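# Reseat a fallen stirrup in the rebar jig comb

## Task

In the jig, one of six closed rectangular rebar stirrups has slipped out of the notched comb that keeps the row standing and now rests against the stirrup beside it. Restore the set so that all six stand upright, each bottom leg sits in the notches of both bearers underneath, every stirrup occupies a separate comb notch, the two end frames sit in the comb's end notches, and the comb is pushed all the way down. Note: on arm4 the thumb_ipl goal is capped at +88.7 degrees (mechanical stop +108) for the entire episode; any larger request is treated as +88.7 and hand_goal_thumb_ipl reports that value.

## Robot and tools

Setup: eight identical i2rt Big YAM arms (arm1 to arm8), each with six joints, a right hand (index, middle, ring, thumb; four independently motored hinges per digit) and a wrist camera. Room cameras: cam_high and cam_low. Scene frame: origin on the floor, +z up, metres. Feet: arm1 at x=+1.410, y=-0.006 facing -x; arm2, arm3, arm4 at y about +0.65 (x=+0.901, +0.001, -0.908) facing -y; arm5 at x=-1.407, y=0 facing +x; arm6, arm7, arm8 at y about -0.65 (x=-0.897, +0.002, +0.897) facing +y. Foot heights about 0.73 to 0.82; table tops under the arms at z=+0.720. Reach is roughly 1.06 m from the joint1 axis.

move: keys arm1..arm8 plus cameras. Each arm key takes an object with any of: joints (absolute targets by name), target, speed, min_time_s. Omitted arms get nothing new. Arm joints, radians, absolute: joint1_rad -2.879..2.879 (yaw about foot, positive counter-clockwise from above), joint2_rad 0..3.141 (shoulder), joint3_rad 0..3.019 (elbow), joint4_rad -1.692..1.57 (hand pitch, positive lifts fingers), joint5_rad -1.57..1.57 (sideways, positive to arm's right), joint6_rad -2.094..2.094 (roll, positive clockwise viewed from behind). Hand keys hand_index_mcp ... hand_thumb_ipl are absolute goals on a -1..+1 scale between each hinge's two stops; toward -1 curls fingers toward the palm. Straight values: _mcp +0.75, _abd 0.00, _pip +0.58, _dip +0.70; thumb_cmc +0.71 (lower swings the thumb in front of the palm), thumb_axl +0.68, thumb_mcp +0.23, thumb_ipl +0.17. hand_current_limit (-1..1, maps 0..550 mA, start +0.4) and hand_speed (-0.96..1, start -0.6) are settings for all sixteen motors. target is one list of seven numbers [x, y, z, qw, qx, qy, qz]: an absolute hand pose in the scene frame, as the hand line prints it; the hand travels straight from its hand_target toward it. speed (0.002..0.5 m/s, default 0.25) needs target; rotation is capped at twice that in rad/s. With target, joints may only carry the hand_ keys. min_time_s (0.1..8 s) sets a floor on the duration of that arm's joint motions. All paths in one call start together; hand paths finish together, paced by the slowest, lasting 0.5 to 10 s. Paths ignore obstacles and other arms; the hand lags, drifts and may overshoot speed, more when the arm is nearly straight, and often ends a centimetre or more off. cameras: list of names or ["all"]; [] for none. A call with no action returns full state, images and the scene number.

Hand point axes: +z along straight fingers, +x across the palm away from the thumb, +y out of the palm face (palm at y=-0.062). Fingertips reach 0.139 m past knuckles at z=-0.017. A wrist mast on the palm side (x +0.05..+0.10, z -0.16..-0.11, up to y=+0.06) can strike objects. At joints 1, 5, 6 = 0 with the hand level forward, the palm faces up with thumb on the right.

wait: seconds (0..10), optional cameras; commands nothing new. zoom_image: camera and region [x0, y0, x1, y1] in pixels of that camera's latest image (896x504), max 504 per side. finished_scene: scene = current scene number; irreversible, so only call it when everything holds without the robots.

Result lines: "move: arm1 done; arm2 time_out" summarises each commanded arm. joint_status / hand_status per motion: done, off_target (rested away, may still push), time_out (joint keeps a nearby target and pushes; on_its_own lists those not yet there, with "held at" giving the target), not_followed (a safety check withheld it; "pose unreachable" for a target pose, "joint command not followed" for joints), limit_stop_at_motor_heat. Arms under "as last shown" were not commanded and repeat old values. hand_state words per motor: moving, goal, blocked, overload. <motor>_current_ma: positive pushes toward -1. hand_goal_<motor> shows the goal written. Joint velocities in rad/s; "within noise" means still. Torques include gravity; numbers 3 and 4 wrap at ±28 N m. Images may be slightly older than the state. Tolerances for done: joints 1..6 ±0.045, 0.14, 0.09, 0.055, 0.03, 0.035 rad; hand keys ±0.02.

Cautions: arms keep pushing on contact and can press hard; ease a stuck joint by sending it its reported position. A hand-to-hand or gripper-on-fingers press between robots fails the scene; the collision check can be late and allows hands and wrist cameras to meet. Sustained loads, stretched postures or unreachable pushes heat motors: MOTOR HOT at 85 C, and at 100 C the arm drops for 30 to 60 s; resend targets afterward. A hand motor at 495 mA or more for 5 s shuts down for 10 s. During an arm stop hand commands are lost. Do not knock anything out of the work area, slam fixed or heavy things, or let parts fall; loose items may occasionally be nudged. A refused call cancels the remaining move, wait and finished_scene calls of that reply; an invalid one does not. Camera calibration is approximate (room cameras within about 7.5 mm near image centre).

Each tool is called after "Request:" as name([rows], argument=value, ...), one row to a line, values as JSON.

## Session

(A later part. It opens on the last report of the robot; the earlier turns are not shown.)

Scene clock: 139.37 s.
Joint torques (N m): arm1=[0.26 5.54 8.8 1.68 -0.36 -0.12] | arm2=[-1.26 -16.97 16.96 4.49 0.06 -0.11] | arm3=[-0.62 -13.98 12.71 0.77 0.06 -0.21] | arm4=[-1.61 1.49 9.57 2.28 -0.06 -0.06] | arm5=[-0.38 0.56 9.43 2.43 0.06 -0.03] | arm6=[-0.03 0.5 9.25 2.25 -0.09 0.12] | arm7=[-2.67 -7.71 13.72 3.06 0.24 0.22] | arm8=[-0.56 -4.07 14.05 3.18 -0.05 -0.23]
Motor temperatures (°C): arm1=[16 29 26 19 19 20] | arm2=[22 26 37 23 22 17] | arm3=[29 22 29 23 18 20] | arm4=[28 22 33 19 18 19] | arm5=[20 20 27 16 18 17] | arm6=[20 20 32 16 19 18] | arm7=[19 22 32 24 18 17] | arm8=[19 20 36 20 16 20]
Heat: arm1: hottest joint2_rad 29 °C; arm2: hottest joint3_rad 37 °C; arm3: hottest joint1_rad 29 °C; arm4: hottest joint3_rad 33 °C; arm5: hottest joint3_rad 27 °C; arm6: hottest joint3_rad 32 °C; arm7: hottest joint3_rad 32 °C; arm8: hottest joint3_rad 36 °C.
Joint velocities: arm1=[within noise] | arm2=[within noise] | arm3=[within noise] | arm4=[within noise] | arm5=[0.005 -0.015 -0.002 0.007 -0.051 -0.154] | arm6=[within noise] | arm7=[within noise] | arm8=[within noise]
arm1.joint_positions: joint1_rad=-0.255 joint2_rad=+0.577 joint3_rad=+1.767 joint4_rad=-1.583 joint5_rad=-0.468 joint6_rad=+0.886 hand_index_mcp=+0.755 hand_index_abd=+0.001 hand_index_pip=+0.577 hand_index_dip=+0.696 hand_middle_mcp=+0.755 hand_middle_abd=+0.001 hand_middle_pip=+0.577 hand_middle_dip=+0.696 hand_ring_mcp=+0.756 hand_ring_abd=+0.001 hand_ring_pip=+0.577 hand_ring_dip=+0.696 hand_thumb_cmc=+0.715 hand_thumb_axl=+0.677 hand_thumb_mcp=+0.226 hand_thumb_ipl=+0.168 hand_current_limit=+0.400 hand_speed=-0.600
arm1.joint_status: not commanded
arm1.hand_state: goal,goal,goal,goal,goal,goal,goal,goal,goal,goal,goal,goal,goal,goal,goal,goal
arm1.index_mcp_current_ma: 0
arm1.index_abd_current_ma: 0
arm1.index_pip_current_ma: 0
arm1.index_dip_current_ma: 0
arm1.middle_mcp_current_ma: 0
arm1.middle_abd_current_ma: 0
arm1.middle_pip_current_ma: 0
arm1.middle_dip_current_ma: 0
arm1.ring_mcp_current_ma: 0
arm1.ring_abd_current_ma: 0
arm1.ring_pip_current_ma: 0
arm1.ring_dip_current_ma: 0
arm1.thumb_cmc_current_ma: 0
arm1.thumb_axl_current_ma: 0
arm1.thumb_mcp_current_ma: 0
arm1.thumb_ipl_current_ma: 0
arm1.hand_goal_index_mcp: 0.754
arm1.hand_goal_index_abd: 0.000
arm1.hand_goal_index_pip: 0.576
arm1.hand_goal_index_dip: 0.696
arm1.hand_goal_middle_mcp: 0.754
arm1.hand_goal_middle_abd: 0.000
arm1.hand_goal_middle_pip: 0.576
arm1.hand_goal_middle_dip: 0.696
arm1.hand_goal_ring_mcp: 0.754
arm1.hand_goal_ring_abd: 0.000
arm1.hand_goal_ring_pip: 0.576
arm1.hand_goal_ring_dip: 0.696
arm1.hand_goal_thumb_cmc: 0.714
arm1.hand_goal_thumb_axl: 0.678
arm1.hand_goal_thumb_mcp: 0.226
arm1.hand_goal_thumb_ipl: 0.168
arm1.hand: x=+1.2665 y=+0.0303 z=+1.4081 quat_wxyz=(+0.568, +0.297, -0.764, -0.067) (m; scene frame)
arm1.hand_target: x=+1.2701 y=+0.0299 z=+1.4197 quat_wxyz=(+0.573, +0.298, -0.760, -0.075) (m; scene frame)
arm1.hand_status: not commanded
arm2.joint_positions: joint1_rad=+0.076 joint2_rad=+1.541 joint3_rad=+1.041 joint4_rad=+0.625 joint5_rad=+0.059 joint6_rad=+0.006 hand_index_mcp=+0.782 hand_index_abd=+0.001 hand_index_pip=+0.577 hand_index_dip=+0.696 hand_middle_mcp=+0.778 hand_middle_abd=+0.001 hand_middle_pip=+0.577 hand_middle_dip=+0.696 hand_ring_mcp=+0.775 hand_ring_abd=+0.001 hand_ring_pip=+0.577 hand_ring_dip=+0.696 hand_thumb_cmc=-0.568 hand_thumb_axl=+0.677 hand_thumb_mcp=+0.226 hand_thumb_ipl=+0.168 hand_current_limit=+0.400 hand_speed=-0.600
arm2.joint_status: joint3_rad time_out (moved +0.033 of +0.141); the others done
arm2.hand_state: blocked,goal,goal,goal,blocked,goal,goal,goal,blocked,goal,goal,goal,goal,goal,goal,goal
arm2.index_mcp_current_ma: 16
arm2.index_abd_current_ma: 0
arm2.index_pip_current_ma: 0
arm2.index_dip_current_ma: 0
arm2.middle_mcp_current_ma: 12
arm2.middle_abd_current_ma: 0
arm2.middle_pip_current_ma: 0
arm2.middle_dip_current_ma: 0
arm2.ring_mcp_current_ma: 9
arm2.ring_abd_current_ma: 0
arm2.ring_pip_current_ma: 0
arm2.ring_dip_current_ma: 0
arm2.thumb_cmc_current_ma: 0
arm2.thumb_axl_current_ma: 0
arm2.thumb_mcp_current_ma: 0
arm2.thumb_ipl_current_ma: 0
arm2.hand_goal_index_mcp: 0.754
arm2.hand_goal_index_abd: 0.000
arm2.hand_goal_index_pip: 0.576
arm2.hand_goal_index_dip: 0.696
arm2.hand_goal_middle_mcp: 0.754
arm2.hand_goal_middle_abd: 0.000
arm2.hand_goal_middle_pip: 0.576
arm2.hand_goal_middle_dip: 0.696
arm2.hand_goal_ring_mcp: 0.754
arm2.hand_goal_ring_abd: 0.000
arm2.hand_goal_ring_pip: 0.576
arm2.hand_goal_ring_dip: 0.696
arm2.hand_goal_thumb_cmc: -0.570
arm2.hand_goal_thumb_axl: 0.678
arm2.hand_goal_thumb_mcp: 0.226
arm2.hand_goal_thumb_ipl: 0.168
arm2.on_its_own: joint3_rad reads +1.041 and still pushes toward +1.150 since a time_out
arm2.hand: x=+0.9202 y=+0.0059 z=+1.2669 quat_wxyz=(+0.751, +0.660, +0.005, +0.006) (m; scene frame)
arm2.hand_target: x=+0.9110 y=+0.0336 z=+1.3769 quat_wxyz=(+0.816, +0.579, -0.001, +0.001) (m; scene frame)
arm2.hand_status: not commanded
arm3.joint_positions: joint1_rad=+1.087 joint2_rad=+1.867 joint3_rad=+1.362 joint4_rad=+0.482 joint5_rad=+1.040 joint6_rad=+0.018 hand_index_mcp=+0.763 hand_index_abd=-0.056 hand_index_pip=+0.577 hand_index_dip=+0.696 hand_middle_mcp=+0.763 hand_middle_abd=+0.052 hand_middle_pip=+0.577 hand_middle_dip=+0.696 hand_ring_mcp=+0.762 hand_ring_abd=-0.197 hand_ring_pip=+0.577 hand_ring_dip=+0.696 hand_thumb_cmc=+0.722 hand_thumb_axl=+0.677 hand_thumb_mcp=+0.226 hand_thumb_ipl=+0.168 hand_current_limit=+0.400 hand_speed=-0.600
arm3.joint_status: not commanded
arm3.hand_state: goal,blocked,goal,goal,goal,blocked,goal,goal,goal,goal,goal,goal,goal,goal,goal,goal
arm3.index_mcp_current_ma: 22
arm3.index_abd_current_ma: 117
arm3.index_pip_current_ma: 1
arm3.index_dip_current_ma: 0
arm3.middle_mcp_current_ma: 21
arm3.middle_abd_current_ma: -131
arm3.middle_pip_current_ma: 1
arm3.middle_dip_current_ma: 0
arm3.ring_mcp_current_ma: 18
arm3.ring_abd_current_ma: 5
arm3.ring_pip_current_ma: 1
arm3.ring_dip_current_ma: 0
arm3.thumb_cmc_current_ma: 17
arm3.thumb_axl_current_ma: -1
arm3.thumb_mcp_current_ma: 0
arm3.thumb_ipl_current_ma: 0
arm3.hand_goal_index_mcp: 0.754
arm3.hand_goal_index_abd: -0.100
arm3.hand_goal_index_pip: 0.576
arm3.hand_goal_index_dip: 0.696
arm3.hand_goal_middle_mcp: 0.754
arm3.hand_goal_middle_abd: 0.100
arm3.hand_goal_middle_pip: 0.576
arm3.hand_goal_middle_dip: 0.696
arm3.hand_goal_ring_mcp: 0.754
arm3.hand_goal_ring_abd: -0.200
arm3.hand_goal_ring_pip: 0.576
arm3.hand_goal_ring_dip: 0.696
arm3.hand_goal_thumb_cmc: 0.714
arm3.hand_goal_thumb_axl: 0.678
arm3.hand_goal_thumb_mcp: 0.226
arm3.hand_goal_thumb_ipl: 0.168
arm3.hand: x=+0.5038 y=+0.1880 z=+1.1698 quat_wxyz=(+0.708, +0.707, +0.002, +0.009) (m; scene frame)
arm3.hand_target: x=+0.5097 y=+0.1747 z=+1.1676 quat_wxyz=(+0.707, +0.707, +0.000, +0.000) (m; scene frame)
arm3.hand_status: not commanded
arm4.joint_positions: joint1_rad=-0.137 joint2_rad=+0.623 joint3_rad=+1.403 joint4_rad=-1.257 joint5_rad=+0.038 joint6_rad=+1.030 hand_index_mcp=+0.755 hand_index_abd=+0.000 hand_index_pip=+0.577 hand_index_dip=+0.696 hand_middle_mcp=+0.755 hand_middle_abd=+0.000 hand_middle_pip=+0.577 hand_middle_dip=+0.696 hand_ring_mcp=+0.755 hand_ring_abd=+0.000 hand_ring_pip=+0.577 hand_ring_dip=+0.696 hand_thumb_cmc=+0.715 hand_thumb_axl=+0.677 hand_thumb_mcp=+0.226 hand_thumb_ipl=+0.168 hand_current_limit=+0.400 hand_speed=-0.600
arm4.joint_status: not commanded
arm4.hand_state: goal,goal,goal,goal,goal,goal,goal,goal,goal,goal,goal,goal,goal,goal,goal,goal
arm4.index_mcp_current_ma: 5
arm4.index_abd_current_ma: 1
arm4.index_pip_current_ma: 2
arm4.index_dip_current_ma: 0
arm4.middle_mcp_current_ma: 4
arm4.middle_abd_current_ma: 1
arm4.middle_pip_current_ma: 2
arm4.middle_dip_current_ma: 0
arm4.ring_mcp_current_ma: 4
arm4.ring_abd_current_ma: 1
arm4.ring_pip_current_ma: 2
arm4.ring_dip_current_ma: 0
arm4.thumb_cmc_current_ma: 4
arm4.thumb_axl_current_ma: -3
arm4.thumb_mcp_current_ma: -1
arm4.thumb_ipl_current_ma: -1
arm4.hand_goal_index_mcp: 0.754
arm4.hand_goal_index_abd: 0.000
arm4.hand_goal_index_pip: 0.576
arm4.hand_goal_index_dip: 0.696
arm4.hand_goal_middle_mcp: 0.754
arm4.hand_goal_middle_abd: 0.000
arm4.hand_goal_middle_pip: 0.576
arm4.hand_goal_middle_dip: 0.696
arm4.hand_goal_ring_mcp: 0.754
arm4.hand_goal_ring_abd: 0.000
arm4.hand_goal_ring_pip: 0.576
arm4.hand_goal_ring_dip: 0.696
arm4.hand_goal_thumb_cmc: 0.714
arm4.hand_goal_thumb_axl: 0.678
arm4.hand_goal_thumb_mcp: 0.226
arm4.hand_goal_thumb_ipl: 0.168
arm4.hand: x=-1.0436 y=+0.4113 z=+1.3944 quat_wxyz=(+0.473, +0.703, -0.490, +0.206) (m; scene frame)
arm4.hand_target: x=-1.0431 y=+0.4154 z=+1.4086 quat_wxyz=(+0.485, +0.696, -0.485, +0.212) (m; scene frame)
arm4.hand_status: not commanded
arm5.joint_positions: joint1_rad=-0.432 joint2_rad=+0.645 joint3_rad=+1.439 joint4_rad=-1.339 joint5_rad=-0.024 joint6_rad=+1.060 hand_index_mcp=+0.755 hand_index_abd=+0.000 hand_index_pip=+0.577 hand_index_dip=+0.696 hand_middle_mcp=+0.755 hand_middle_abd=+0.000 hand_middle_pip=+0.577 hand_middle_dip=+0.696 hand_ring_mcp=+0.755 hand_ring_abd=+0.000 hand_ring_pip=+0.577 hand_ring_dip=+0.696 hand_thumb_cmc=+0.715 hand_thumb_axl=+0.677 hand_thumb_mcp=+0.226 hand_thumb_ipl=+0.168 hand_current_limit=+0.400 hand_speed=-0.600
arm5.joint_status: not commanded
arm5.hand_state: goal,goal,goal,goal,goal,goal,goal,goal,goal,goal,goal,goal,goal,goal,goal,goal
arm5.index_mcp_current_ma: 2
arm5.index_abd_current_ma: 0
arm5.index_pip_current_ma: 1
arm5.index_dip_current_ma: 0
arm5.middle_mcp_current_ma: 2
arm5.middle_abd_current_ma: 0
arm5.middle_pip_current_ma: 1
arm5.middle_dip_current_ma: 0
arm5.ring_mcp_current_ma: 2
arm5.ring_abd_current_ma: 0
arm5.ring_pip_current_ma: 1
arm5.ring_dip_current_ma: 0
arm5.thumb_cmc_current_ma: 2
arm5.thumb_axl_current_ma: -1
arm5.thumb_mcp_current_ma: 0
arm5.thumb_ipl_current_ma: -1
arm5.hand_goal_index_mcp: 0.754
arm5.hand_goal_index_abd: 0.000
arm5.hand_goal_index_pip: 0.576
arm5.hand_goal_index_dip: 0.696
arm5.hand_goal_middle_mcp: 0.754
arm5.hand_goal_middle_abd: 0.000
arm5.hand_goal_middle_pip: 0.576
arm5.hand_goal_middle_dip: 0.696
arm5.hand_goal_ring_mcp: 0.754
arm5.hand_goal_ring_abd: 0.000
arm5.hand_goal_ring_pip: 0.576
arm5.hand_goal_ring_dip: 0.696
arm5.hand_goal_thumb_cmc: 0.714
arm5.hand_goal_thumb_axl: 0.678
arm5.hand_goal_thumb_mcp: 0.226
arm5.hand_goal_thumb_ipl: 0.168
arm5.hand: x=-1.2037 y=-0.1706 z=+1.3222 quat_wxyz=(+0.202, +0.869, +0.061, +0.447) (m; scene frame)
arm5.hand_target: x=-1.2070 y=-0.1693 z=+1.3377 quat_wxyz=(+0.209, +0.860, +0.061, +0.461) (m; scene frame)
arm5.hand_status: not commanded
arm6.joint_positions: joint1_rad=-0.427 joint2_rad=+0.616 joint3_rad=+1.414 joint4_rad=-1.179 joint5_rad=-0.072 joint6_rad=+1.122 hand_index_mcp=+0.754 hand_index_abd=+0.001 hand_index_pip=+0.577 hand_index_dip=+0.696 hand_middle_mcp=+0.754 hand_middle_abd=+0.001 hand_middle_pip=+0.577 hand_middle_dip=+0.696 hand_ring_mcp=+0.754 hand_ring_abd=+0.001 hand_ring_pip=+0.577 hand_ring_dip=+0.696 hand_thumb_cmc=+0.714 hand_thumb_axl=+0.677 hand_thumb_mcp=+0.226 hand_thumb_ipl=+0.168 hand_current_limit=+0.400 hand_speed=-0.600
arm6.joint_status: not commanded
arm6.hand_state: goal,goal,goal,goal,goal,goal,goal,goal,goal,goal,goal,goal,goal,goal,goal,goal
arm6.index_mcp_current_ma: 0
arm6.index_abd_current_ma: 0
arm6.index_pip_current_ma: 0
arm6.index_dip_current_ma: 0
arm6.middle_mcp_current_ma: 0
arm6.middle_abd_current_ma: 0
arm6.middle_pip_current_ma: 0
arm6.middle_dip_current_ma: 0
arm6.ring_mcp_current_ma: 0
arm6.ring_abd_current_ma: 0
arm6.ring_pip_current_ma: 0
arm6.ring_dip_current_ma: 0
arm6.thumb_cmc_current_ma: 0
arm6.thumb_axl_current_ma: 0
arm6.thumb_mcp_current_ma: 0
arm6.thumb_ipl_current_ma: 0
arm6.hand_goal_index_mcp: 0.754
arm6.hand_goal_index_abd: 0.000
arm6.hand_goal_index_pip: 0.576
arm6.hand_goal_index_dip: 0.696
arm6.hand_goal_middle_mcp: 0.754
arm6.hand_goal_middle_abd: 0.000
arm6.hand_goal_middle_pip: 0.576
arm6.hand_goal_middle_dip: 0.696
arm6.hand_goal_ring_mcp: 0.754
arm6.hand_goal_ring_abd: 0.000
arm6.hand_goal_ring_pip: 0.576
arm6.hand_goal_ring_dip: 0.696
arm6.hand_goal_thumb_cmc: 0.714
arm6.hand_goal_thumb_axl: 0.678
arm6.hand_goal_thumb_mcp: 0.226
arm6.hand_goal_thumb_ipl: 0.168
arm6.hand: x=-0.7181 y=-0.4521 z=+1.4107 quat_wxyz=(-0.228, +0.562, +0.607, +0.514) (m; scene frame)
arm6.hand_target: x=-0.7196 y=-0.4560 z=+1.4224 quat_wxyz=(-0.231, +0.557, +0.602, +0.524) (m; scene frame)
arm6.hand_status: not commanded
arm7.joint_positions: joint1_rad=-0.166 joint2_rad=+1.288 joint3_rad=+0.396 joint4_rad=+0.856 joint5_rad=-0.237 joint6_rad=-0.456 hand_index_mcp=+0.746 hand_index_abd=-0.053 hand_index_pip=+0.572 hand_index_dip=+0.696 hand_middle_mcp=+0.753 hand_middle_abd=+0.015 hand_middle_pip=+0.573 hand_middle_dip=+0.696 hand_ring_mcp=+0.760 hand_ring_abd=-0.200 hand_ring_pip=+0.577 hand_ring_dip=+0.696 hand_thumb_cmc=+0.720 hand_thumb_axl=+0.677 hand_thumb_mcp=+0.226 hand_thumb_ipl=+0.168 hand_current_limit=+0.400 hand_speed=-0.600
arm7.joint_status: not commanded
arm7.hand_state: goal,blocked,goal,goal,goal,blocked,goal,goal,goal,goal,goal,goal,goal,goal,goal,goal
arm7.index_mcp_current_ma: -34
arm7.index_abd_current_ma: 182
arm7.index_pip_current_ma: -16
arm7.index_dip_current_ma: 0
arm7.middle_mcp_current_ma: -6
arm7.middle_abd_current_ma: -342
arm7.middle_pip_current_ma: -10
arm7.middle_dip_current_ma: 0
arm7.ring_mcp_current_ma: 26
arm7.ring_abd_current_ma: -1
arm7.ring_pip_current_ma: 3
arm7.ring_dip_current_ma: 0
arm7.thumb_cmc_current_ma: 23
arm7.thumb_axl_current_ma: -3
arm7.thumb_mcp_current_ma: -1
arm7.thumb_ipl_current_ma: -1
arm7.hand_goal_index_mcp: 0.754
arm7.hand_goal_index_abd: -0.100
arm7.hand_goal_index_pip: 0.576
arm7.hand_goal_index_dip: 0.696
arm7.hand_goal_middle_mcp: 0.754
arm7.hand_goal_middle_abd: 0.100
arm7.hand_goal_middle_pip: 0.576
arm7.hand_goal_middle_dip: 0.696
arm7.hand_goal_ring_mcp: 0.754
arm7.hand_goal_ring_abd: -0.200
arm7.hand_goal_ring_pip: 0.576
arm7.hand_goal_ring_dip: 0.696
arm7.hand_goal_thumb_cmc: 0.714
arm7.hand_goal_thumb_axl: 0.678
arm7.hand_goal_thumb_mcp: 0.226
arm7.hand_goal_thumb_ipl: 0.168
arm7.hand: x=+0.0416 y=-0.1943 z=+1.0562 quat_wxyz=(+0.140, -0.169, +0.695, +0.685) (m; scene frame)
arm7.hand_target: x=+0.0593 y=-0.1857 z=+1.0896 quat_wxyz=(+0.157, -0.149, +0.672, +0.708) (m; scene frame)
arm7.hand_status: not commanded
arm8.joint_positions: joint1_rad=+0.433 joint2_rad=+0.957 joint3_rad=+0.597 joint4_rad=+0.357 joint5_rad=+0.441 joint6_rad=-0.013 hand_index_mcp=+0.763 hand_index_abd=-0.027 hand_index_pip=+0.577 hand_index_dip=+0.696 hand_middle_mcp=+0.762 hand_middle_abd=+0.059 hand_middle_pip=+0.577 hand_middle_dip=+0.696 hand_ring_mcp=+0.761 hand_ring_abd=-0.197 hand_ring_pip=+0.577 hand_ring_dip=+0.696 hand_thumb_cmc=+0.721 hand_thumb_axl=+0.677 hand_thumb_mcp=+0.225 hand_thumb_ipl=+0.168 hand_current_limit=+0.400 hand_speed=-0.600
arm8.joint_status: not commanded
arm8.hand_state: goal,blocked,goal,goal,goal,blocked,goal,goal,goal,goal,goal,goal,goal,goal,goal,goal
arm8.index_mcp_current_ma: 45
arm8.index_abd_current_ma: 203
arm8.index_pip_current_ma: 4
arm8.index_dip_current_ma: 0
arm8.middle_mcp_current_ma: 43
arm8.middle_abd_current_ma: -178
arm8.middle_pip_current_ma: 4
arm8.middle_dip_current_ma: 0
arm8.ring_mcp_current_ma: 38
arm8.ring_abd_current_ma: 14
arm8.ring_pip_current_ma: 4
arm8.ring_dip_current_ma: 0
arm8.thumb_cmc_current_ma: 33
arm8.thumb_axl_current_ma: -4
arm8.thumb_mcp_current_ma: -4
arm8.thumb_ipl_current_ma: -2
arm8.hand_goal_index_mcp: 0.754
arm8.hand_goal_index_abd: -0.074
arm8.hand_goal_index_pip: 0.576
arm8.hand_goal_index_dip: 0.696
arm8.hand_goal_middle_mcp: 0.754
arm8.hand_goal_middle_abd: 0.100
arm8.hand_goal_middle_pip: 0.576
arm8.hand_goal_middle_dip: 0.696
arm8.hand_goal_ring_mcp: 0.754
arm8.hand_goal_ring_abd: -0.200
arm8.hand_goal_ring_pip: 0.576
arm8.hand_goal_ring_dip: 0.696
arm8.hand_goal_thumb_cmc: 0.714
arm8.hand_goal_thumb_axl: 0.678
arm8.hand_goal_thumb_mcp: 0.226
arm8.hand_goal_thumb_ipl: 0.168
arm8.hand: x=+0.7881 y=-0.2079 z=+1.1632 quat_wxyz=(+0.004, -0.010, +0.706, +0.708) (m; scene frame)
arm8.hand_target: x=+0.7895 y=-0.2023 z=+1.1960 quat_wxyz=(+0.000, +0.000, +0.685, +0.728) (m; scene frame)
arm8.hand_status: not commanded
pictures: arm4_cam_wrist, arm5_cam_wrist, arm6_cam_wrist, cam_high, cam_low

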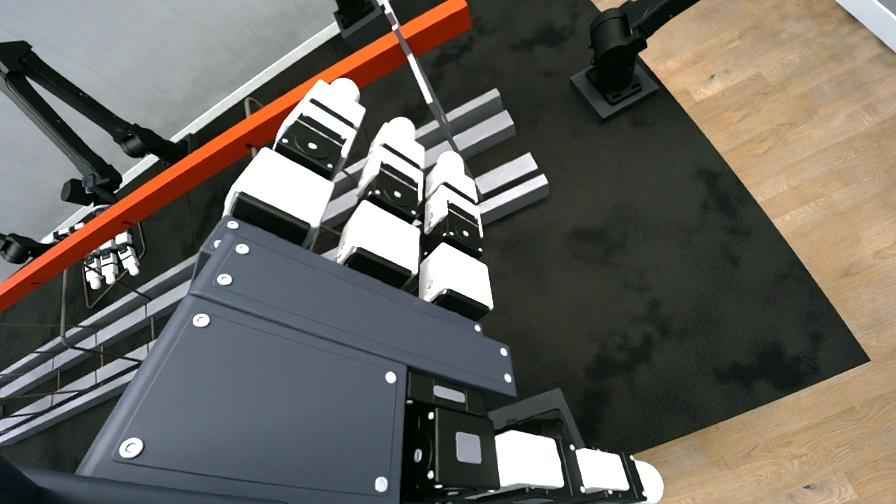

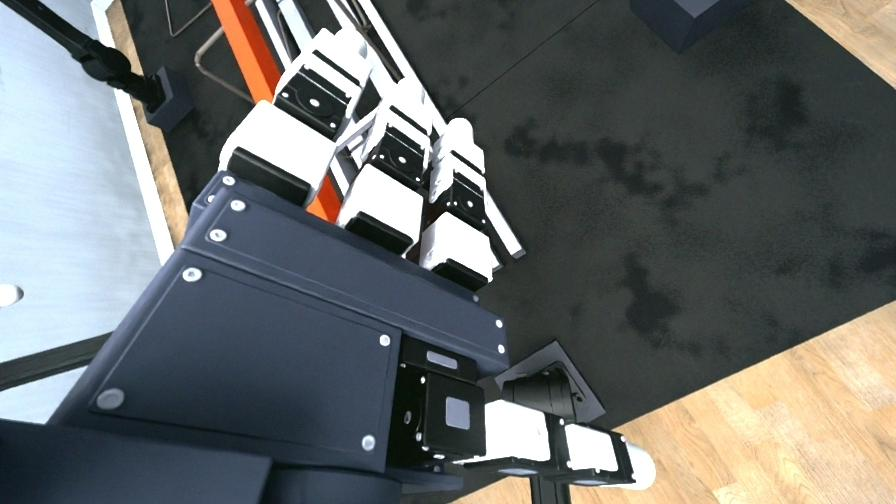

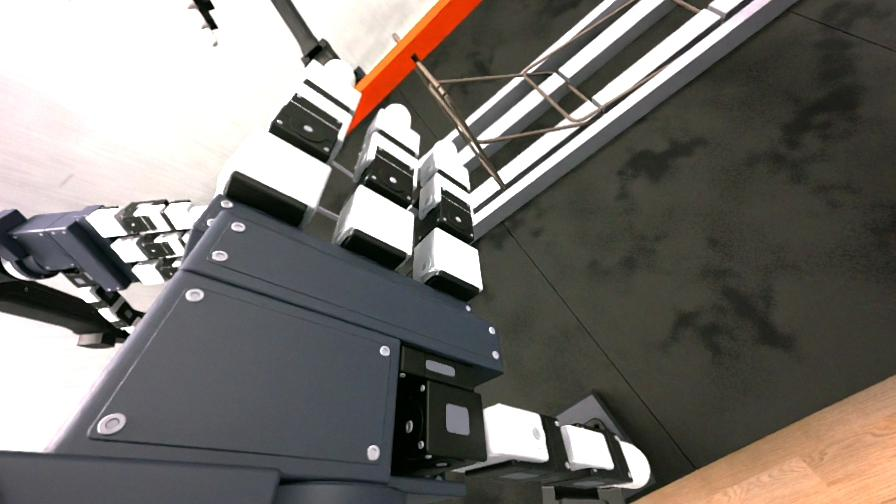

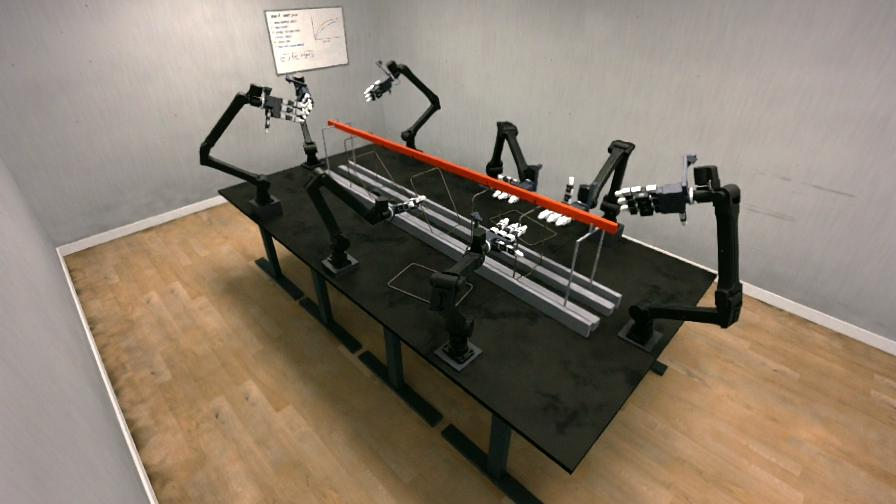

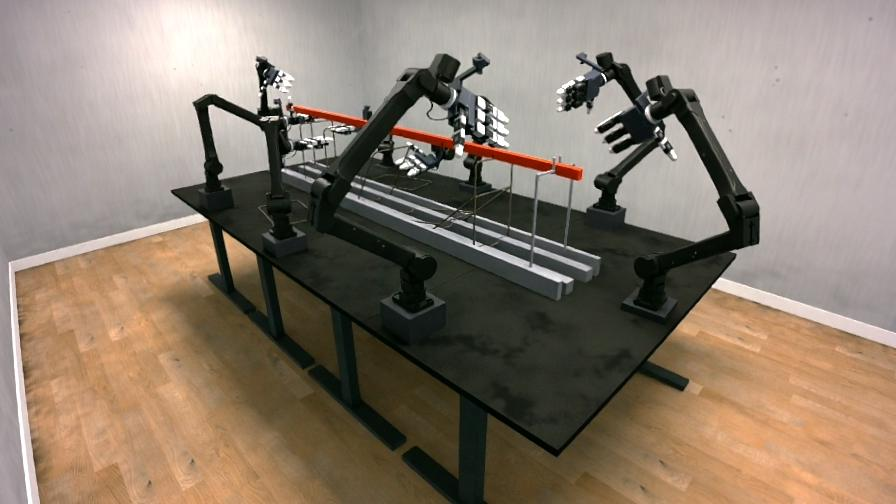

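Request:
move(arm6={"target": [-0.30, -0.37, 1.02, 0, 0, 0.7071, 0.7071], "speed": 0.3, "joints": {"hand_index_mcp": -0.1, "hand_ring_mcp": -0.1, "hand_thumb_cmc": -0.571}}, cameras=["arm6_cam_wrist"])

Scene clock: 165.90 s.
Joint torques (N m): arm1=[-0.09 5.48 8.76 1.62 -0.35 -0.13] | arm2=[-1.38 -17.03 16.96 4.45 0.06 -0.11] | arm3=[-0.62 -13.98 12.71 0.79 0.06 -0.2] | arm4=[-1.14 1.73 9.76 1.85 -0.03 -0.08] | arm5=[-0.32 0.56 9.43 2.44 0.07 -0.03] | arm6=[-0.15 -13.57 8.91 1.92 -0.17 0.27] | arm7=[-2.73 -7.88 13.85 3 0.24 0.22] | arm8=[-0.5 -4.13 14.06 3.18 -0.05 -0.23]
Motor temperatures (°C): arm1=[16 28 26 18 19 20] | arm2=[22 27 42 22 21 17] | arm3=[28 22 30 23 18 19] | arm4=[28 22 33 19 17 18] | arm5=[19 19 27 16 18 17] | arm6=[20 20 32 16 19 18] | arm7=[19 22 33 24 18 16] | arm8=[19 20 38 20 16 20]
Heat: arm1: hottest joint2_rad 28 °C; arm2: hottest joint3_rad 42 °C; arm3: hottest joint3_rad 30 °C; arm4: hottest joint3_rad 33 °C; arm5: hottest joint3_rad 27 °C; arm6: hottest joint3_rad 32 °C; arm7: hottest joint3_rad 33 °C; arm8: hottest joint3_rad 38 °C.
move: arm6 off_target
Joint velocities: within noise
arm1, arm2, arm3, arm4, arm5, arm7, arm8: as last shown
arm2.on_its_own: joint3_rad reads +1.041 and still pushes toward +1.150 since a time_out
arm6.joint_positions: joint1_rad=-1.386 joint2_rad=+2.053 joint3_rad=+1.161 joint4_rad=+0.806 joint5_rad=-1.376 joint6_rad=-0.076 hand_index_mcp=-0.087 hand_index_abd=+0.001 hand_index_pip=+0.577 hand_index_dip=+0.696 hand_middle_mcp=+0.763 hand_middle_abd=+0.001 hand_middle_pip=+0.577 hand_middle_dip=+0.696 hand_ring_mcp=-0.088 hand_ring_abd=+0.001 hand_ring_pip=+0.577 hand_ring_dip=+0.696 hand_thumb_cmc=-0.565 hand_thumb_axl=+0.677 hand_thumb_mcp=+0.226 hand_thumb_ipl=+0.168 hand_current_limit=+0.400 hand_speed=-0.600
arm6.joint_status: all done
arm6.hand_state: goal,goal,goal,goal,goal,goal,goal,goal,goal,goal,goal,goal,goal,goal,goal,goal
arm6.index_mcp_current_ma: 4
arm6.index_abd_current_ma: 0
arm6.index_pip_current_ma: 0
arm6.index_dip_current_ma: 0
arm6.middle_mcp_current_ma: 2
arm6.middle_abd_current_ma: 0
arm6.middle_pip_current_ma: 0
arm6.middle_dip_current_ma: 0
arm6.ring_mcp_current_ma: 3
arm6.ring_abd_current_ma: 0
arm6.ring_pip_current_ma: 0
arm6.ring_dip_current_ma: 0
arm6.thumb_cmc_current_ma: 1
arm6.thumb_axl_current_ma: 0
arm6.thumb_mcp_current_ma: 0
arm6.thumb_ipl_current_ma: 0
arm6.hand_goal_index_mcp: -0.100
arm6.hand_goal_index_abd: 0.000
arm6.hand_goal_index_pip: 0.576
arm6.hand_goal_index_dip: 0.696
arm6.hand_goal_middle_mcp: 0.754
arm6.hand_goal_middle_abd: 0.000
arm6.hand_goal_middle_pip: 0.576
arm6.hand_goal_middle_dip: 0.696
arm6.hand_goal_ring_mcp: -0.100
arm6.hand_goal_ring_abd: 0.000
arm6.hand_goal_ring_pip: 0.576
arm6.hand_goal_ring_dip: 0.696
arm6.hand_goal_thumb_cmc: -0.570
arm6.hand_goal_thumb_axl: 0.678
arm6.hand_goal_thumb_mcp: 0.226
arm6.hand_goal_thumb_ipl: 0.168
arm6.hand: x=-0.3121 y=-0.3695 z=+1.0206 quat_wxyz=(-0.009, +0.005, +0.710, +0.704) (m; scene frame)
arm6.hand_target: x=-0.3005 y=-0.3702 z=+1.0198 quat_wxyz=(+0.000, +0.000, +0.708, +0.706) (m; scene frame)
arm6.hand_status: off_target (0.012 m and 1.3 deg from the pose sent, 0.578 m and 75.2 deg at the start)
pictures: arm6_cam_wrist
camera_calibration:
arm6_cam_wrist: T_world_to_cam=[[0.791763, -0.0167522, 0.610599, -0.351854], [0.405571, -0.733062, -0.546015, 0.364188], [0.456754, 0.679955, -0.573617, 1.10778], [0, 0, 0, 1]] pos_world=[-0.375101, -0.492162, 1.04913]

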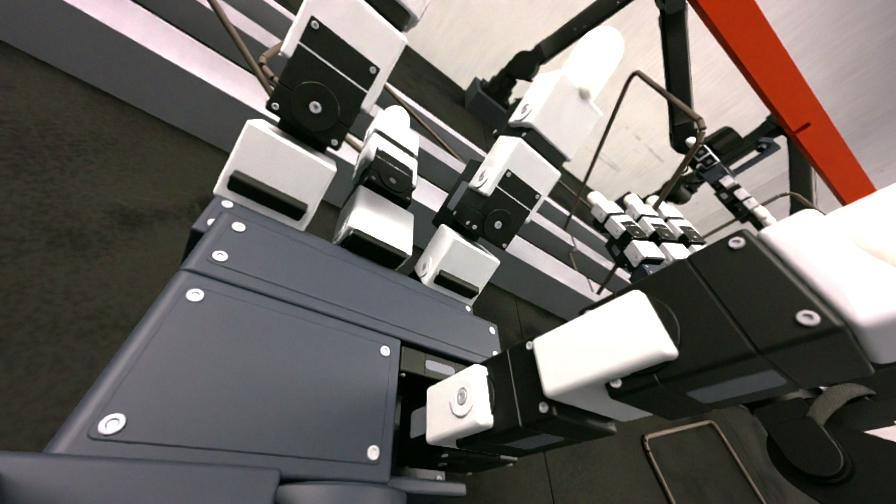

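Request:
zoom_image(camera="arm6_cam_wrist", region=[190, 0, 540, 200])

Scaled by 1.440.

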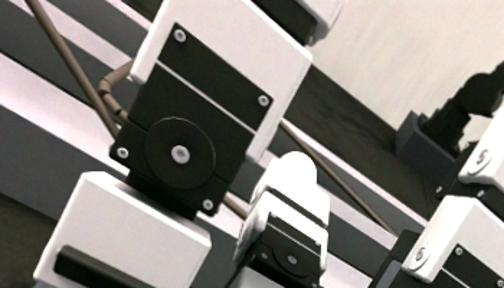

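Request:
move(arm6={"target": [-0.288, -0.33, 0.905, 0, 0, 0.7071, 0.7071], "speed": 0.2}, cameras=["arm6_cam_wrist"])

Request:
zoom_image(camera="arm6_cam_wrist", region=[190, 0, 540, 200])

Scene clock: 169.87 s.
Joint torques (N m): arm1=[0.44 5.71 8.7 1.65 -0.28 -0.12] | arm2=[-1.38 -16.97 16.99 4.46 0.06 -0.11] | arm3=[-0.62 -13.98 12.7 0.77 0.06 -0.2] | arm4=[-1.08 1.32 9.51 1.94 -0.05 -0.07] | arm5=[-0.32 0.62 9.43 2.44 0.06 -0.03] | arm6=[0.85 -14.86 7.5 2.02 -0.13 0.26] | arm7=[-2.55 -7.77 13.74 3.03 0.26 0.21] | arm8=[-0.5 -4.07 14.02 3.21 -0.05 -0.23]
Motor temperatures (°C): arm1=[16 28 26 18 19 20] | arm2=[22 27 43 22 21 17] | arm3=[28 22 30 23 18 19] | arm4=[28 22 33 19 17 18] | arm5=[19 19 27 16 18 17] | arm6=[20 20 32 16 19 18] | arm7=[19 22 33 24 18 16] | arm8=[19 20 38 20 16 20]
Heat: arm1: hottest joint2_rad 28 °C; arm2: hottest joint3_rad 43 °C; arm3: hottest joint3_rad 30 °C; arm4: hottest joint3_rad 33 °C; arm5: hottest joint3_rad 27 °C; arm6: hottest joint3_rad 32 °C; arm7: hottest joint3_rad 33 °C; arm8: hottest joint3_rad 38 °C.
move: arm6 done
Joint velocities: within noise
arm1, arm2, arm3, arm4, arm5, arm7, arm8: as last shown
arm2.on_its_own: joint3_rad reads +1.041 and still pushes toward +1.150 since a time_out
arm6.joint_positions: joint1_rad=-1.338 joint2_rad=+2.335 joint3_rad=+1.285 joint4_rad=+0.986 joint5_rad=-1.317 joint6_rad=-0.061 hand_index_mcp=-0.087 hand_index_abd=+0.001 hand_index_pip=+0.577 hand_index_dip=+0.696 hand_middle_mcp=+0.763 hand_middle_abd=+0.001 hand_middle_pip=+0.577 hand_middle_dip=+0.696 hand_ring_mcp=-0.088 hand_ring_abd=+0.001 hand_ring_pip=+0.577 hand_ring_dip=+0.696 hand_thumb_cmc=-0.566 hand_thumb_axl=+0.677 hand_thumb_mcp=+0.226 hand_thumb_ipl=+0.168 hand_current_limit=+0.400 hand_speed=-0.600
arm6.joint_status: not commanded
arm6.hand_state: goal,goal,goal,goal,goal,goal,goal,goal,goal,goal,goal,goal,goal,goal,goal,goal
arm6.index_mcp_current_ma: 4
arm6.index_abd_current_ma: 0
arm6.index_pip_current_ma: 0
arm6.index_dip_current_ma: 0
arm6.middle_mcp_current_ma: 2
arm6.middle_abd_current_ma: 0
arm6.middle_pip_current_ma: 0
arm6.middle_dip_current_ma: 0
arm6.ring_mcp_current_ma: 3
arm6.ring_abd_current_ma: 0
arm6.ring_pip_current_ma: 0
arm6.ring_dip_current_ma: 0
arm6.thumb_cmc_current_ma: 0
arm6.thumb_axl_current_ma: 0
arm6.thumb_mcp_current_ma: 0
arm6.thumb_ipl_current_ma: 0
arm6.hand_goal_index_mcp: -0.100
arm6.hand_goal_index_abd: 0.000
arm6.hand_goal_index_pip: 0.576
arm6.hand_goal_index_dip: 0.696
arm6.hand_goal_middle_mcp: 0.754
arm6.hand_goal_middle_abd: 0.000
arm6.hand_goal_middle_pip: 0.576
arm6.hand_goal_middle_dip: 0.696
arm6.hand_goal_ring_mcp: -0.100
arm6.hand_goal_ring_abd: 0.000
arm6.hand_goal_ring_pip: 0.576
arm6.hand_goal_ring_dip: 0.696
arm6.hand_goal_thumb_cmc: -0.570
arm6.hand_goal_thumb_axl: 0.678
arm6.hand_goal_thumb_mcp: 0.226
arm6.hand_goal_thumb_ipl: 0.168
arm6.hand: x=-0.2932 y=-0.3361 z=+0.9108 quat_wxyz=(-0.002, +0.006, +0.710, +0.704) (m; scene frame)
arm6.hand_target: x=-0.2884 y=-0.3302 z=+0.9051 quat_wxyz=(+0.000, +0.000, +0.708, +0.706) (m; scene frame)
arm6.hand_status: done (0.010 m and 0.9 deg from the pose sent, 0.125 m and 1.2 deg at the start)
pictures: arm6_cam_wrist
camera_calibration:
arm6_cam_wrist: T_world_to_cam=[[0.787364, -0.0258688, 0.615945, -0.308374], [0.400994, -0.737391, -0.543561, 0.316033], [0.468253, 0.674971, -0.570222, 1.01207], [0, 0, 0, 1]] pos_world=[-0.357829, -0.458054, 0.938829]

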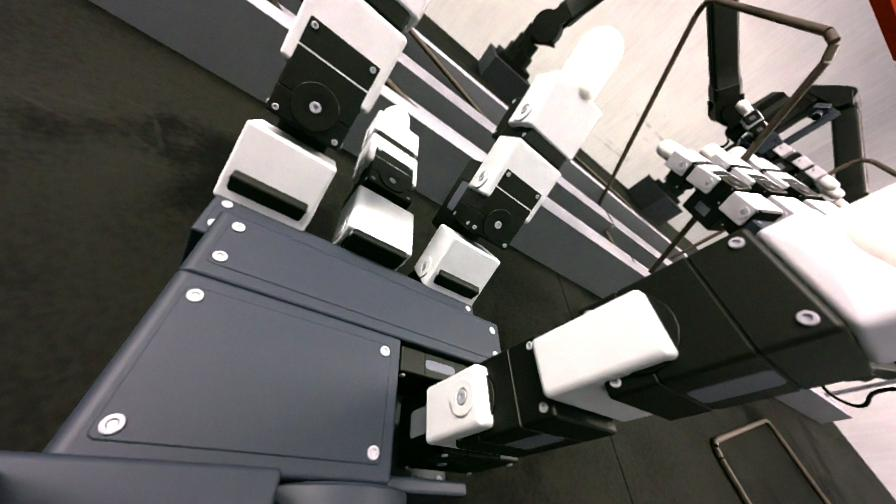

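Scaled by 1.440.

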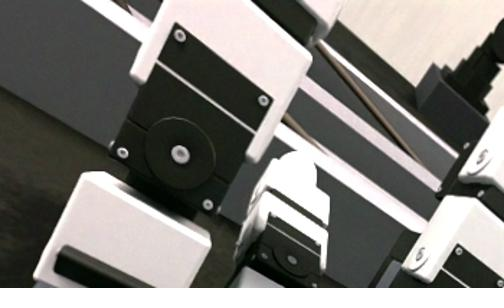

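Request:
move(arm6={"target": [-0.292, -0.27, 0.901, 0, 0, 0.7071, 0.7071], "speed": 0.15})

Request:
move(arm6={"target": [-0.292, -0.213, 0.901, 0, 0, 0.7071, 0.7071], "speed": 0.1}, cameras=["arm6_cam_wrist"])

Request:
zoom_image(camera="arm6_cam_wrist", region=[190, 0, 540, 200])

Scene clock: 172.57 s.
Joint torques (N m): arm1=[-0.03 6.12 8.57 1.73 -0.36 -0.14] | arm2=[-1.44 -17.03 16.94 4.45 0.06 -0.11] | arm3=[-0.62 -13.98 12.71 0.77 0.06 -0.2] | arm4=[-1.14 1.49 9.59 1.91 -0.07 -0.06] | arm5=[-0.32 0.56 9.43 2.44 0.07 -0.03] | arm6=[0.15 -15.38 7.91 1.8 -0.1 0.26] | arm7=[-2.49 -7.82 13.72 3.1 0.25 0.21] | arm8=[-0.56 -4.01 14.05 3.17 -0.05 -0.24]
Motor temperatures (°C): arm1=[16 28 26 18 19 20] | arm2=[22 28 43 22 21 17] | arm3=[28 23 30 23 18 19] | arm4=[28 22 33 19 17 18] | arm5=[19 19 27 16 18 17] | arm6=[20 20 32 16 19 18] | arm7=[19 22 33 24 18 16] | arm8=[19 20 38 20 16 20]
Heat: arm1: hottest joint2_rad 28 °C; arm2: hottest joint3_rad 43 °C; arm3: hottest joint3_rad 30 °C; arm4: hottest joint3_rad 33 °C; arm5: hottest joint3_rad 27 °C; arm6: hottest joint3_rad 32 °C; arm7: hottest joint3_rad 33 °C; arm8: hottest joint3_rad 38 °C.
move: arm6 off_target
Joint velocities: within noise
arm1, arm2, arm3, arm4, arm5, arm7, arm8: as last shown
arm2.on_its_own: joint3_rad reads +1.041 and still pushes toward +1.150 since a time_out
arm6.joint_positions: joint1_rad=-1.232 joint2_rad=+2.366 joint3_rad=+1.336 joint4_rad=+0.987 joint5_rad=-1.221 joint6_rad=-0.046 hand_index_mcp=-0.087 hand_index_abd=+0.001 hand_index_pip=+0.577 hand_index_dip=+0.696 hand_middle_mcp=+0.763 hand_middle_abd=+0.001 hand_middle_pip=+0.577 hand_middle_dip=+0.696 hand_ring_mcp=-0.088 hand_ring_abd=+0.001 hand_ring_pip=+0.577 hand_ring_dip=+0.696 hand_thumb_cmc=-0.566 hand_thumb_axl=+0.677 hand_thumb_mcp=+0.226 hand_thumb_ipl=+0.168 hand_current_limit=+0.400 hand_speed=-0.600
arm6.joint_status: not commanded
arm6.hand_state: goal,goal,goal,goal,goal,goal,goal,goal,goal,goal,goal,goal,goal,goal,goal,goal
arm6.index_mcp_current_ma: 4
arm6.index_abd_current_ma: 0
arm6.index_pip_current_ma: 0
arm6.index_dip_current_ma: 0
arm6.middle_mcp_current_ma: 2
arm6.middle_abd_current_ma: 0
arm6.middle_pip_current_ma: 0
arm6.middle_dip_current_ma: 0
arm6.ring_mcp_current_ma: 3
arm6.ring_abd_current_ma: 0
arm6.ring_pip_current_ma: 0
arm6.ring_dip_current_ma: 0
arm6.thumb_cmc_current_ma: 0
arm6.thumb_axl_current_ma: 0
arm6.thumb_mcp_current_ma: 0
arm6.thumb_ipl_current_ma: 0
arm6.hand_goal_index_mcp: -0.100
arm6.hand_goal_index_abd: 0.000
arm6.hand_goal_index_pip: 0.576
arm6.hand_goal_index_dip: 0.696
arm6.hand_goal_middle_mcp: 0.754
arm6.hand_goal_middle_abd: 0.000
arm6.hand_goal_middle_pip: 0.576
arm6.hand_goal_middle_dip: 0.696
arm6.hand_goal_ring_mcp: -0.100
arm6.hand_goal_ring_abd: 0.000
arm6.hand_goal_ring_pip: 0.576
arm6.hand_goal_ring_dip: 0.696
arm6.hand_goal_thumb_cmc: -0.570
arm6.hand_goal_thumb_axl: 0.678
arm6.hand_goal_thumb_mcp: 0.226
arm6.hand_goal_thumb_ipl: 0.168
arm6.hand: x=-0.3017 y=-0.2708 z=+0.9073 quat_wxyz=(-0.004, +0.000, +0.710, +0.705) (m; scene frame)
arm6.hand_target: x=-0.2925 y=-0.2704 z=+0.9010 quat_wxyz=(+0.000, +0.000, +0.708, +0.707) (m; scene frame)
arm6.hand_status: off_target (0.012 m and 0.6 deg from the pose sent, 0.067 m and 0.9 deg at the start)
pictures: none

Scene clock: 173.83 s.
Joint torques (N m): arm1=[0.56 6.24 8.8 1.68 -0.35 -0.12] | arm2=[-1.38 -17.03 16.96 4.46 0.06 -0.11] | arm3=[-0.62 -13.98 12.71 0.77 0.06 -0.2] | arm4=[-1.55 1.26 9.73 2.11 -0.09 -0.04] | arm5=[-0.32 0.56 9.43 2.44 0.07 -0.03] | arm6=[0.67 -15.91 8.54 0.94 -0.09 0.27] | arm7=[-2.73 -7.88 13.74 3.06 0.25 0.21] | arm8=[-0.5 -4.13 14.05 3.22 -0.05 -0.22]
Motor temperatures (°C): arm1=[16 28 26 18 19 20] | arm2=[22 28 43 22 21 17] | arm3=[28 23 30 23 18 19] | arm4=[28 22 33 19 17 18] | arm5=[19 19 27 16 18 17] | arm6=[20 20 32 16 19 18] | arm7=[19 22 33 24 18 16] | arm8=[19 20 38 20 16 20]
Heat: arm1: hottest joint2_rad 28 °C; arm2: hottest joint3_rad 43 °C; arm3: hottest joint3_rad 30 °C; arm4: hottest joint3_rad 33 °C; arm5: hottest joint3_rad 27 °C; arm6: hottest joint3_rad 32 °C; arm7: hottest joint3_rad 33 °C; arm8: hottest joint3_rad 38 °C.
move: arm6 off_target
Joint velocities: within noise
arm1, arm2, arm3, arm4, arm5, arm7, arm8: as last shown
arm2.on_its_own: joint3_rad reads +1.041 and still pushes toward +1.150 since a time_out
arm6.joint_positions: joint1_rad=-1.157 joint2_rad=+2.398 joint3_rad=+1.412 joint4_rad=+0.971 joint5_rad=-1.137 joint6_rad=-0.037 hand_index_mcp=-0.087 hand_index_abd=+0.001 hand_index_pip=+0.577 hand_index_dip=+0.696 hand_middle_mcp=+0.763 hand_middle_abd=+0.003 hand_middle_pip=+0.584 hand_middle_dip=+0.696 hand_ring_mcp=-0.088 hand_ring_abd=+0.001 hand_ring_pip=+0.577 hand_ring_dip=+0.696 hand_thumb_cmc=-0.567 hand_thumb_axl=+0.677 hand_thumb_mcp=+0.226 hand_thumb_ipl=+0.168 hand_current_limit=+0.400 hand_speed=-0.600
arm6.joint_status: not commanded
arm6.hand_state: goal,goal,goal,goal,goal,goal,goal,goal,goal,goal,goal,goal,goal,goal,goal,goal
arm6.index_mcp_current_ma: 4
arm6.index_abd_current_ma: 0
arm6.index_pip_current_ma: 0
arm6.index_dip_current_ma: 0
arm6.middle_mcp_current_ma: 2
arm6.middle_abd_current_ma: 0
arm6.middle_pip_current_ma: 1
arm6.middle_dip_current_ma: 0
arm6.ring_mcp_current_ma: 3
arm6.ring_abd_current_ma: 0
arm6.ring_pip_current_ma: 0
arm6.ring_dip_current_ma: 0
arm6.thumb_cmc_current_ma: 0
arm6.thumb_axl_current_ma: 0
arm6.thumb_mcp_current_ma: 0
arm6.thumb_ipl_current_ma: 0
arm6.hand_goal_index_mcp: -0.100
arm6.hand_goal_index_abd: 0.000
arm6.hand_goal_index_pip: 0.576
arm6.hand_goal_index_dip: 0.696
arm6.hand_goal_middle_mcp: 0.754
arm6.hand_goal_middle_abd: 0.000
arm6.hand_goal_middle_pip: 0.576
arm6.hand_goal_middle_dip: 0.696
arm6.hand_goal_ring_mcp: -0.100
arm6.hand_goal_ring_abd: 0.000
arm6.hand_goal_ring_pip: 0.576
arm6.hand_goal_ring_dip: 0.696
arm6.hand_goal_thumb_cmc: -0.570
arm6.hand_goal_thumb_axl: 0.678
arm6.hand_goal_thumb_mcp: 0.226
arm6.hand_goal_thumb_ipl: 0.168
arm6.hand: x=-0.2997 y=-0.2207 z=+0.9103 quat_wxyz=(+0.006, -0.003, +0.707, +0.708) (m; scene frame)
arm6.hand_target: x=-0.2928 y=-0.2134 z=+0.9011 quat_wxyz=(+0.000, +0.000, +0.707, +0.707) (m; scene frame)
arm6.hand_status: off_target (0.014 m and 0.8 deg from the pose sent, 0.059 m and 0.6 deg at the start)
pictures: arm6_cam_wrist
camera_calibration:
arm6_cam_wrist: T_world_to_cam=[[0.771964, -0.0312843, 0.634896, -0.323114], [0.414837, -0.73199, -0.540464, 0.405955], [0.481645, 0.680597, -0.552092, 0.925848], [0, 0, 0, 1]] pos_world=[-0.364903, -0.343083, 0.935701]

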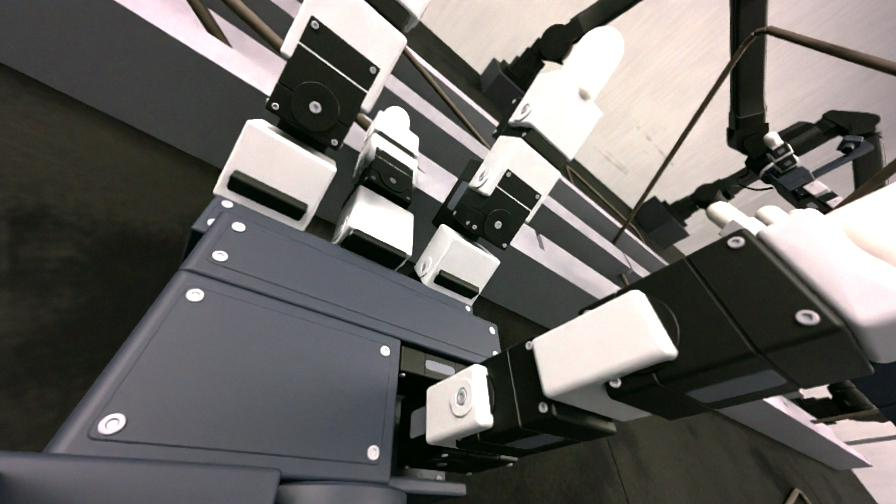

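Scaled by 1.440.

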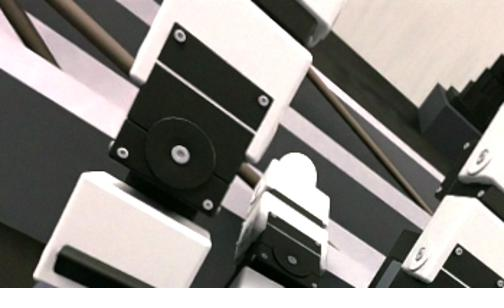

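Request:
zoom_image(camera="arm6_cam_wrist", region=[340, 90, 480, 200])

Scaled by 3.600.

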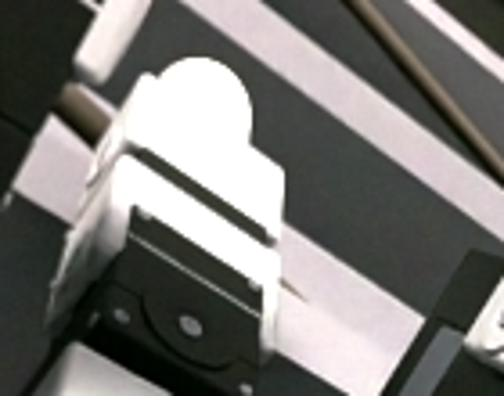

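Request:
move(arm6={"target": [-0.300, -0.30, 0.915, 0, 0, 0.7071, 0.7071], "speed": 0.2})

Request:
move(arm6={"target": [-0.327, -0.30, 0.889, 0, 0, 0.7547, 0.6560], "speed": 0.2}, cameras=["arm6_cam_wrist"])

Request:
zoom_image(camera="arm6_cam_wrist", region=[240, 0, 540, 200])

Scene clock: 179.03 s.
Joint torques (N m): arm1=[0.56 5.3 8.84 1.57 -0.31 -0.17] | arm2=[-1.44 -16.97 16.98 4.46 0.06 -0.11] | arm3=[-0.62 -13.98 12.7 0.76 0.06 -0.2] | arm4=[-1.79 2.08 9.69 2.18 -0.08 -0.1] | arm5=[-0.32 0.56 9.43 2.43 0.06 -0.03] | arm6=[0.85 -17.96 4.34 2.07 -0.23 0.19] | arm7=[-2.49 -7.82 13.76 3.1 0.24 0.22] | arm8=[-0.67 -4.13 14.06 3.18 -0.04 -0.24]
Motor temperatures (°C): arm1=[16 28 26 18 18 19] | arm2=[22 28 44 22 21 17] | arm3=[28 23 30 23 18 19] | arm4=[28 22 33 19 17 18] | arm5=[19 19 27 16 18 17] | arm6=[20 21 32 16 19 18] | arm7=[19 22 33 24 18 16] | arm8=[19 20 38 20 16 20]
Heat: arm1: hottest joint2_rad 28 °C; arm2: hottest joint3_rad 44 °C; arm3: hottest joint3_rad 30 °C; arm4: hottest joint3_rad 33 °C; arm5: hottest joint3_rad 27 °C; arm6: hottest joint3_rad 32 °C; arm7: hottest joint3_rad 33 °C; arm8: hottest joint3_rad 38 °C.
move: arm6 done
Joint velocities: within noise
arm1, arm2, arm3, arm4, arm5, arm7, arm8: as last shown
arm2.on_its_own: joint3_rad reads +1.041 and still pushes toward +1.150 since a time_out
arm6.joint_positions: joint1_rad=-1.284 joint2_rad=+2.356 joint3_rad=+1.315 joint4_rad=+0.995 joint5_rad=-1.260 joint6_rad=-0.037 hand_index_mcp=-0.087 hand_index_abd=+0.001 hand_index_pip=+0.577 hand_index_dip=+0.696 hand_middle_mcp=+0.763 hand_middle_abd=+0.003 hand_middle_pip=+0.584 hand_middle_dip=+0.696 hand_ring_mcp=-0.088 hand_ring_abd=+0.001 hand_ring_pip=+0.577 hand_ring_dip=+0.696 hand_thumb_cmc=-0.567 hand_thumb_axl=+0.677 hand_thumb_mcp=+0.226 hand_thumb_ipl=+0.168 hand_current_limit=+0.400 hand_speed=-0.600
arm6.joint_status: not commanded
arm6.hand_state: goal,goal,goal,goal,goal,goal,goal,goal,goal,goal,goal,goal,goal,goal,goal,goal
arm6.index_mcp_current_ma: 4
arm6.index_abd_current_ma: 0
arm6.index_pip_current_ma: 0
arm6.index_dip_current_ma: 0
arm6.middle_mcp_current_ma: 2
arm6.middle_abd_current_ma: 0
arm6.middle_pip_current_ma: 1
arm6.middle_dip_current_ma: 0
arm6.ring_mcp_current_ma: 3
arm6.ring_abd_current_ma: 0
arm6.ring_pip_current_ma: 0
arm6.ring_dip_current_ma: 0
arm6.thumb_cmc_current_ma: 0
arm6.thumb_axl_current_ma: 0
arm6.thumb_mcp_current_ma: 0
arm6.thumb_ipl_current_ma: 0
arm6.hand_goal_index_mcp: -0.100
arm6.hand_goal_index_abd: 0.000
arm6.hand_goal_index_pip: 0.576
arm6.hand_goal_index_dip: 0.696
arm6.hand_goal_middle_mcp: 0.754
arm6.hand_goal_middle_abd: 0.000
arm6.hand_goal_middle_pip: 0.576
arm6.hand_goal_middle_dip: 0.696
arm6.hand_goal_ring_mcp: -0.100
arm6.hand_goal_ring_abd: 0.000
arm6.hand_goal_ring_pip: 0.576
arm6.hand_goal_ring_dip: 0.696
arm6.hand_goal_thumb_cmc: -0.570
arm6.hand_goal_thumb_axl: 0.678
arm6.hand_goal_thumb_mcp: 0.226
arm6.hand_goal_thumb_ipl: 0.168
arm6.hand: x=-0.2934 y=-0.3030 z=+0.9076 quat_wxyz=(-0.003, +0.009, +0.709, +0.705) (m; scene frame)
arm6.hand_target: x=-0.2998 y=-0.3000 z=+0.9149 quat_wxyz=(+0.000, +0.000, +0.707, +0.707) (m; scene frame)
arm6.hand_status: done (0.010 m and 1.2 deg from the pose sent, 0.079 m and 0.7 deg at the start)
pictures: none

Scene clock: 180.83 s.
Joint torques (N m): arm1=[-0.03 6.12 8.84 1.62 -0.33 -0.15] | arm2=[-1.44 -16.97 16.98 4.45 0.06 -0.11] | arm3=[-0.62 -13.98 12.71 0.76 0.06 -0.2] | arm4=[-1.73 1.79 9.7 2.18 -0.05 -0.05] | arm5=[-0.38 0.56 9.43 2.44 0.06 -0.03] | arm6=[0.62 -17.61 4.81 0.8 -0.57 0.11] | arm7=[-2.55 -7.82 13.75 3.04 0.25 0.2] | arm8=[-0.44 -4.07 14.09 3.18 -0.05 -0.23]
Motor temperatures (°C): arm1=[16 28 26 18 18 19] | arm2=[22 28 44 22 21 17] | arm3=[28 23 30 23 18 19] | arm4=[28 22 33 19 17 18] | arm5=[19 19 27 16 18 17] | arm6=[20 21 32 16 19 18] | arm7=[19 22 33 24 18 16] | arm8=[19 20 38 20 16 20]
Heat: arm1: hottest joint2_rad 28 °C; arm2: hottest joint3_rad 44 °C; arm3: hottest joint3_rad 30 °C; arm4: hottest joint3_rad 33 °C; arm5: hottest joint3_rad 27 °C; arm6: hottest joint3_rad 32 °C; arm7: hottest joint3_rad 33 °C; arm8: hottest joint3_rad 38 °C.
move: arm6 done
Joint velocities: within noise
arm1, arm2, arm3, arm4, arm5, arm7, arm8: as last shown
arm2.on_its_own: joint3_rad reads +1.041 and still pushes toward +1.150 since a time_out
arm6.joint_positions: joint1_rad=-1.284 joint2_rad=+2.266 joint3_rad=+1.215 joint4_rad=+0.595 joint5_rad=-1.232 joint6_rad=-0.433 hand_index_mcp=-0.087 hand_index_abd=+0.001 hand_index_pip=+0.577 hand_index_dip=+0.696 hand_middle_mcp=+0.763 hand_middle_abd=+0.003 hand_middle_pip=+0.584 hand_middle_dip=+0.696 hand_ring_mcp=-0.088 hand_ring_abd=+0.001 hand_ring_pip=+0.577 hand_ring_dip=+0.696 hand_thumb_cmc=-0.567 hand_thumb_axl=+0.677 hand_thumb_mcp=+0.226 hand_thumb_ipl=+0.168 hand_current_limit=+0.400 hand_speed=-0.600
arm6.joint_status: not commanded
arm6.hand_state: goal,goal,goal,goal,goal,goal,goal,goal,goal,goal,goal,goal,goal,goal,goal,goal
arm6.index_mcp_current_ma: 4
arm6.index_abd_current_ma: 0
arm6.index_pip_current_ma: 0
arm6.index_dip_current_ma: 0
arm6.middle_mcp_current_ma: 2
arm6.middle_abd_current_ma: 0
arm6.middle_pip_current_ma: 1
arm6.middle_dip_current_ma: 0
arm6.ring_mcp_current_ma: 3
arm6.ring_abd_current_ma: 0
arm6.ring_pip_current_ma: 0
arm6.ring_dip_current_ma: 0
arm6.thumb_cmc_current_ma: 0
arm6.thumb_axl_current_ma: 0
arm6.thumb_mcp_current_ma: 0
arm6.thumb_ipl_current_ma: 0
arm6.hand_goal_index_mcp: -0.100
arm6.hand_goal_index_abd: 0.000
arm6.hand_goal_index_pip: 0.576
arm6.hand_goal_index_dip: 0.696
arm6.hand_goal_middle_mcp: 0.754
arm6.hand_goal_middle_abd: 0.000
arm6.hand_goal_middle_pip: 0.576
arm6.hand_goal_middle_dip: 0.696
arm6.hand_goal_ring_mcp: -0.100
arm6.hand_goal_ring_abd: 0.000
arm6.hand_goal_ring_pip: 0.576
arm6.hand_goal_ring_dip: 0.696
arm6.hand_goal_thumb_cmc: -0.570
arm6.hand_goal_thumb_axl: 0.678
arm6.hand_goal_thumb_mcp: 0.226
arm6.hand_goal_thumb_ipl: 0.168
arm6.hand: x=-0.3254 y=-0.3028 z=+0.8810 quat_wxyz=(-0.003, +0.005, +0.754, +0.656) (m; scene frame)
arm6.hand_target: x=-0.3270 y=-0.3000 z=+0.8888 quat_wxyz=(+0.000, +0.000, +0.755, +0.656) (m; scene frame)
arm6.hand_status: done (0.009 m and 0.7 deg from the pose sent, 0.038 m and 7.7 deg at the start)
pictures: arm6_cam_wrist
camera_calibration:
arm6_cam_wrist: T_world_to_cam=[[0.786949, 0.0567019, 0.614407, -0.237602], [0.403433, -0.800714, -0.442832, 0.230125], [0.466855, 0.596358, -0.652996, 1.03645], [0, 0, 0, 1]] pos_world=[-0.38973, -0.420357, 0.924688]

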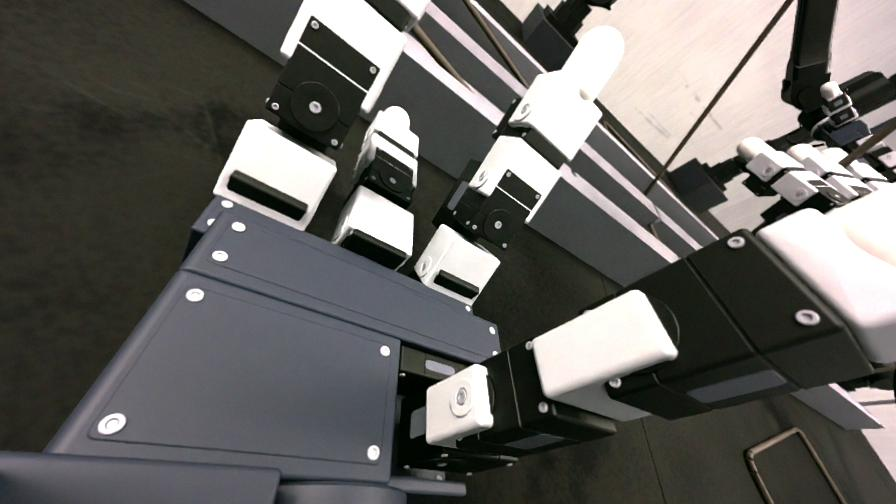

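Scaled by 1.680.

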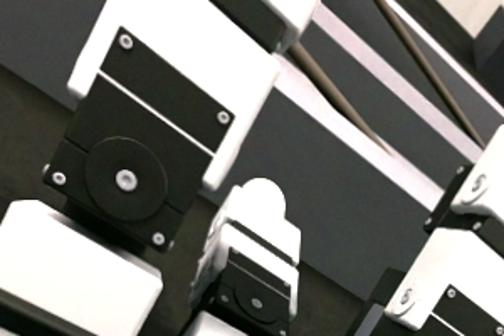

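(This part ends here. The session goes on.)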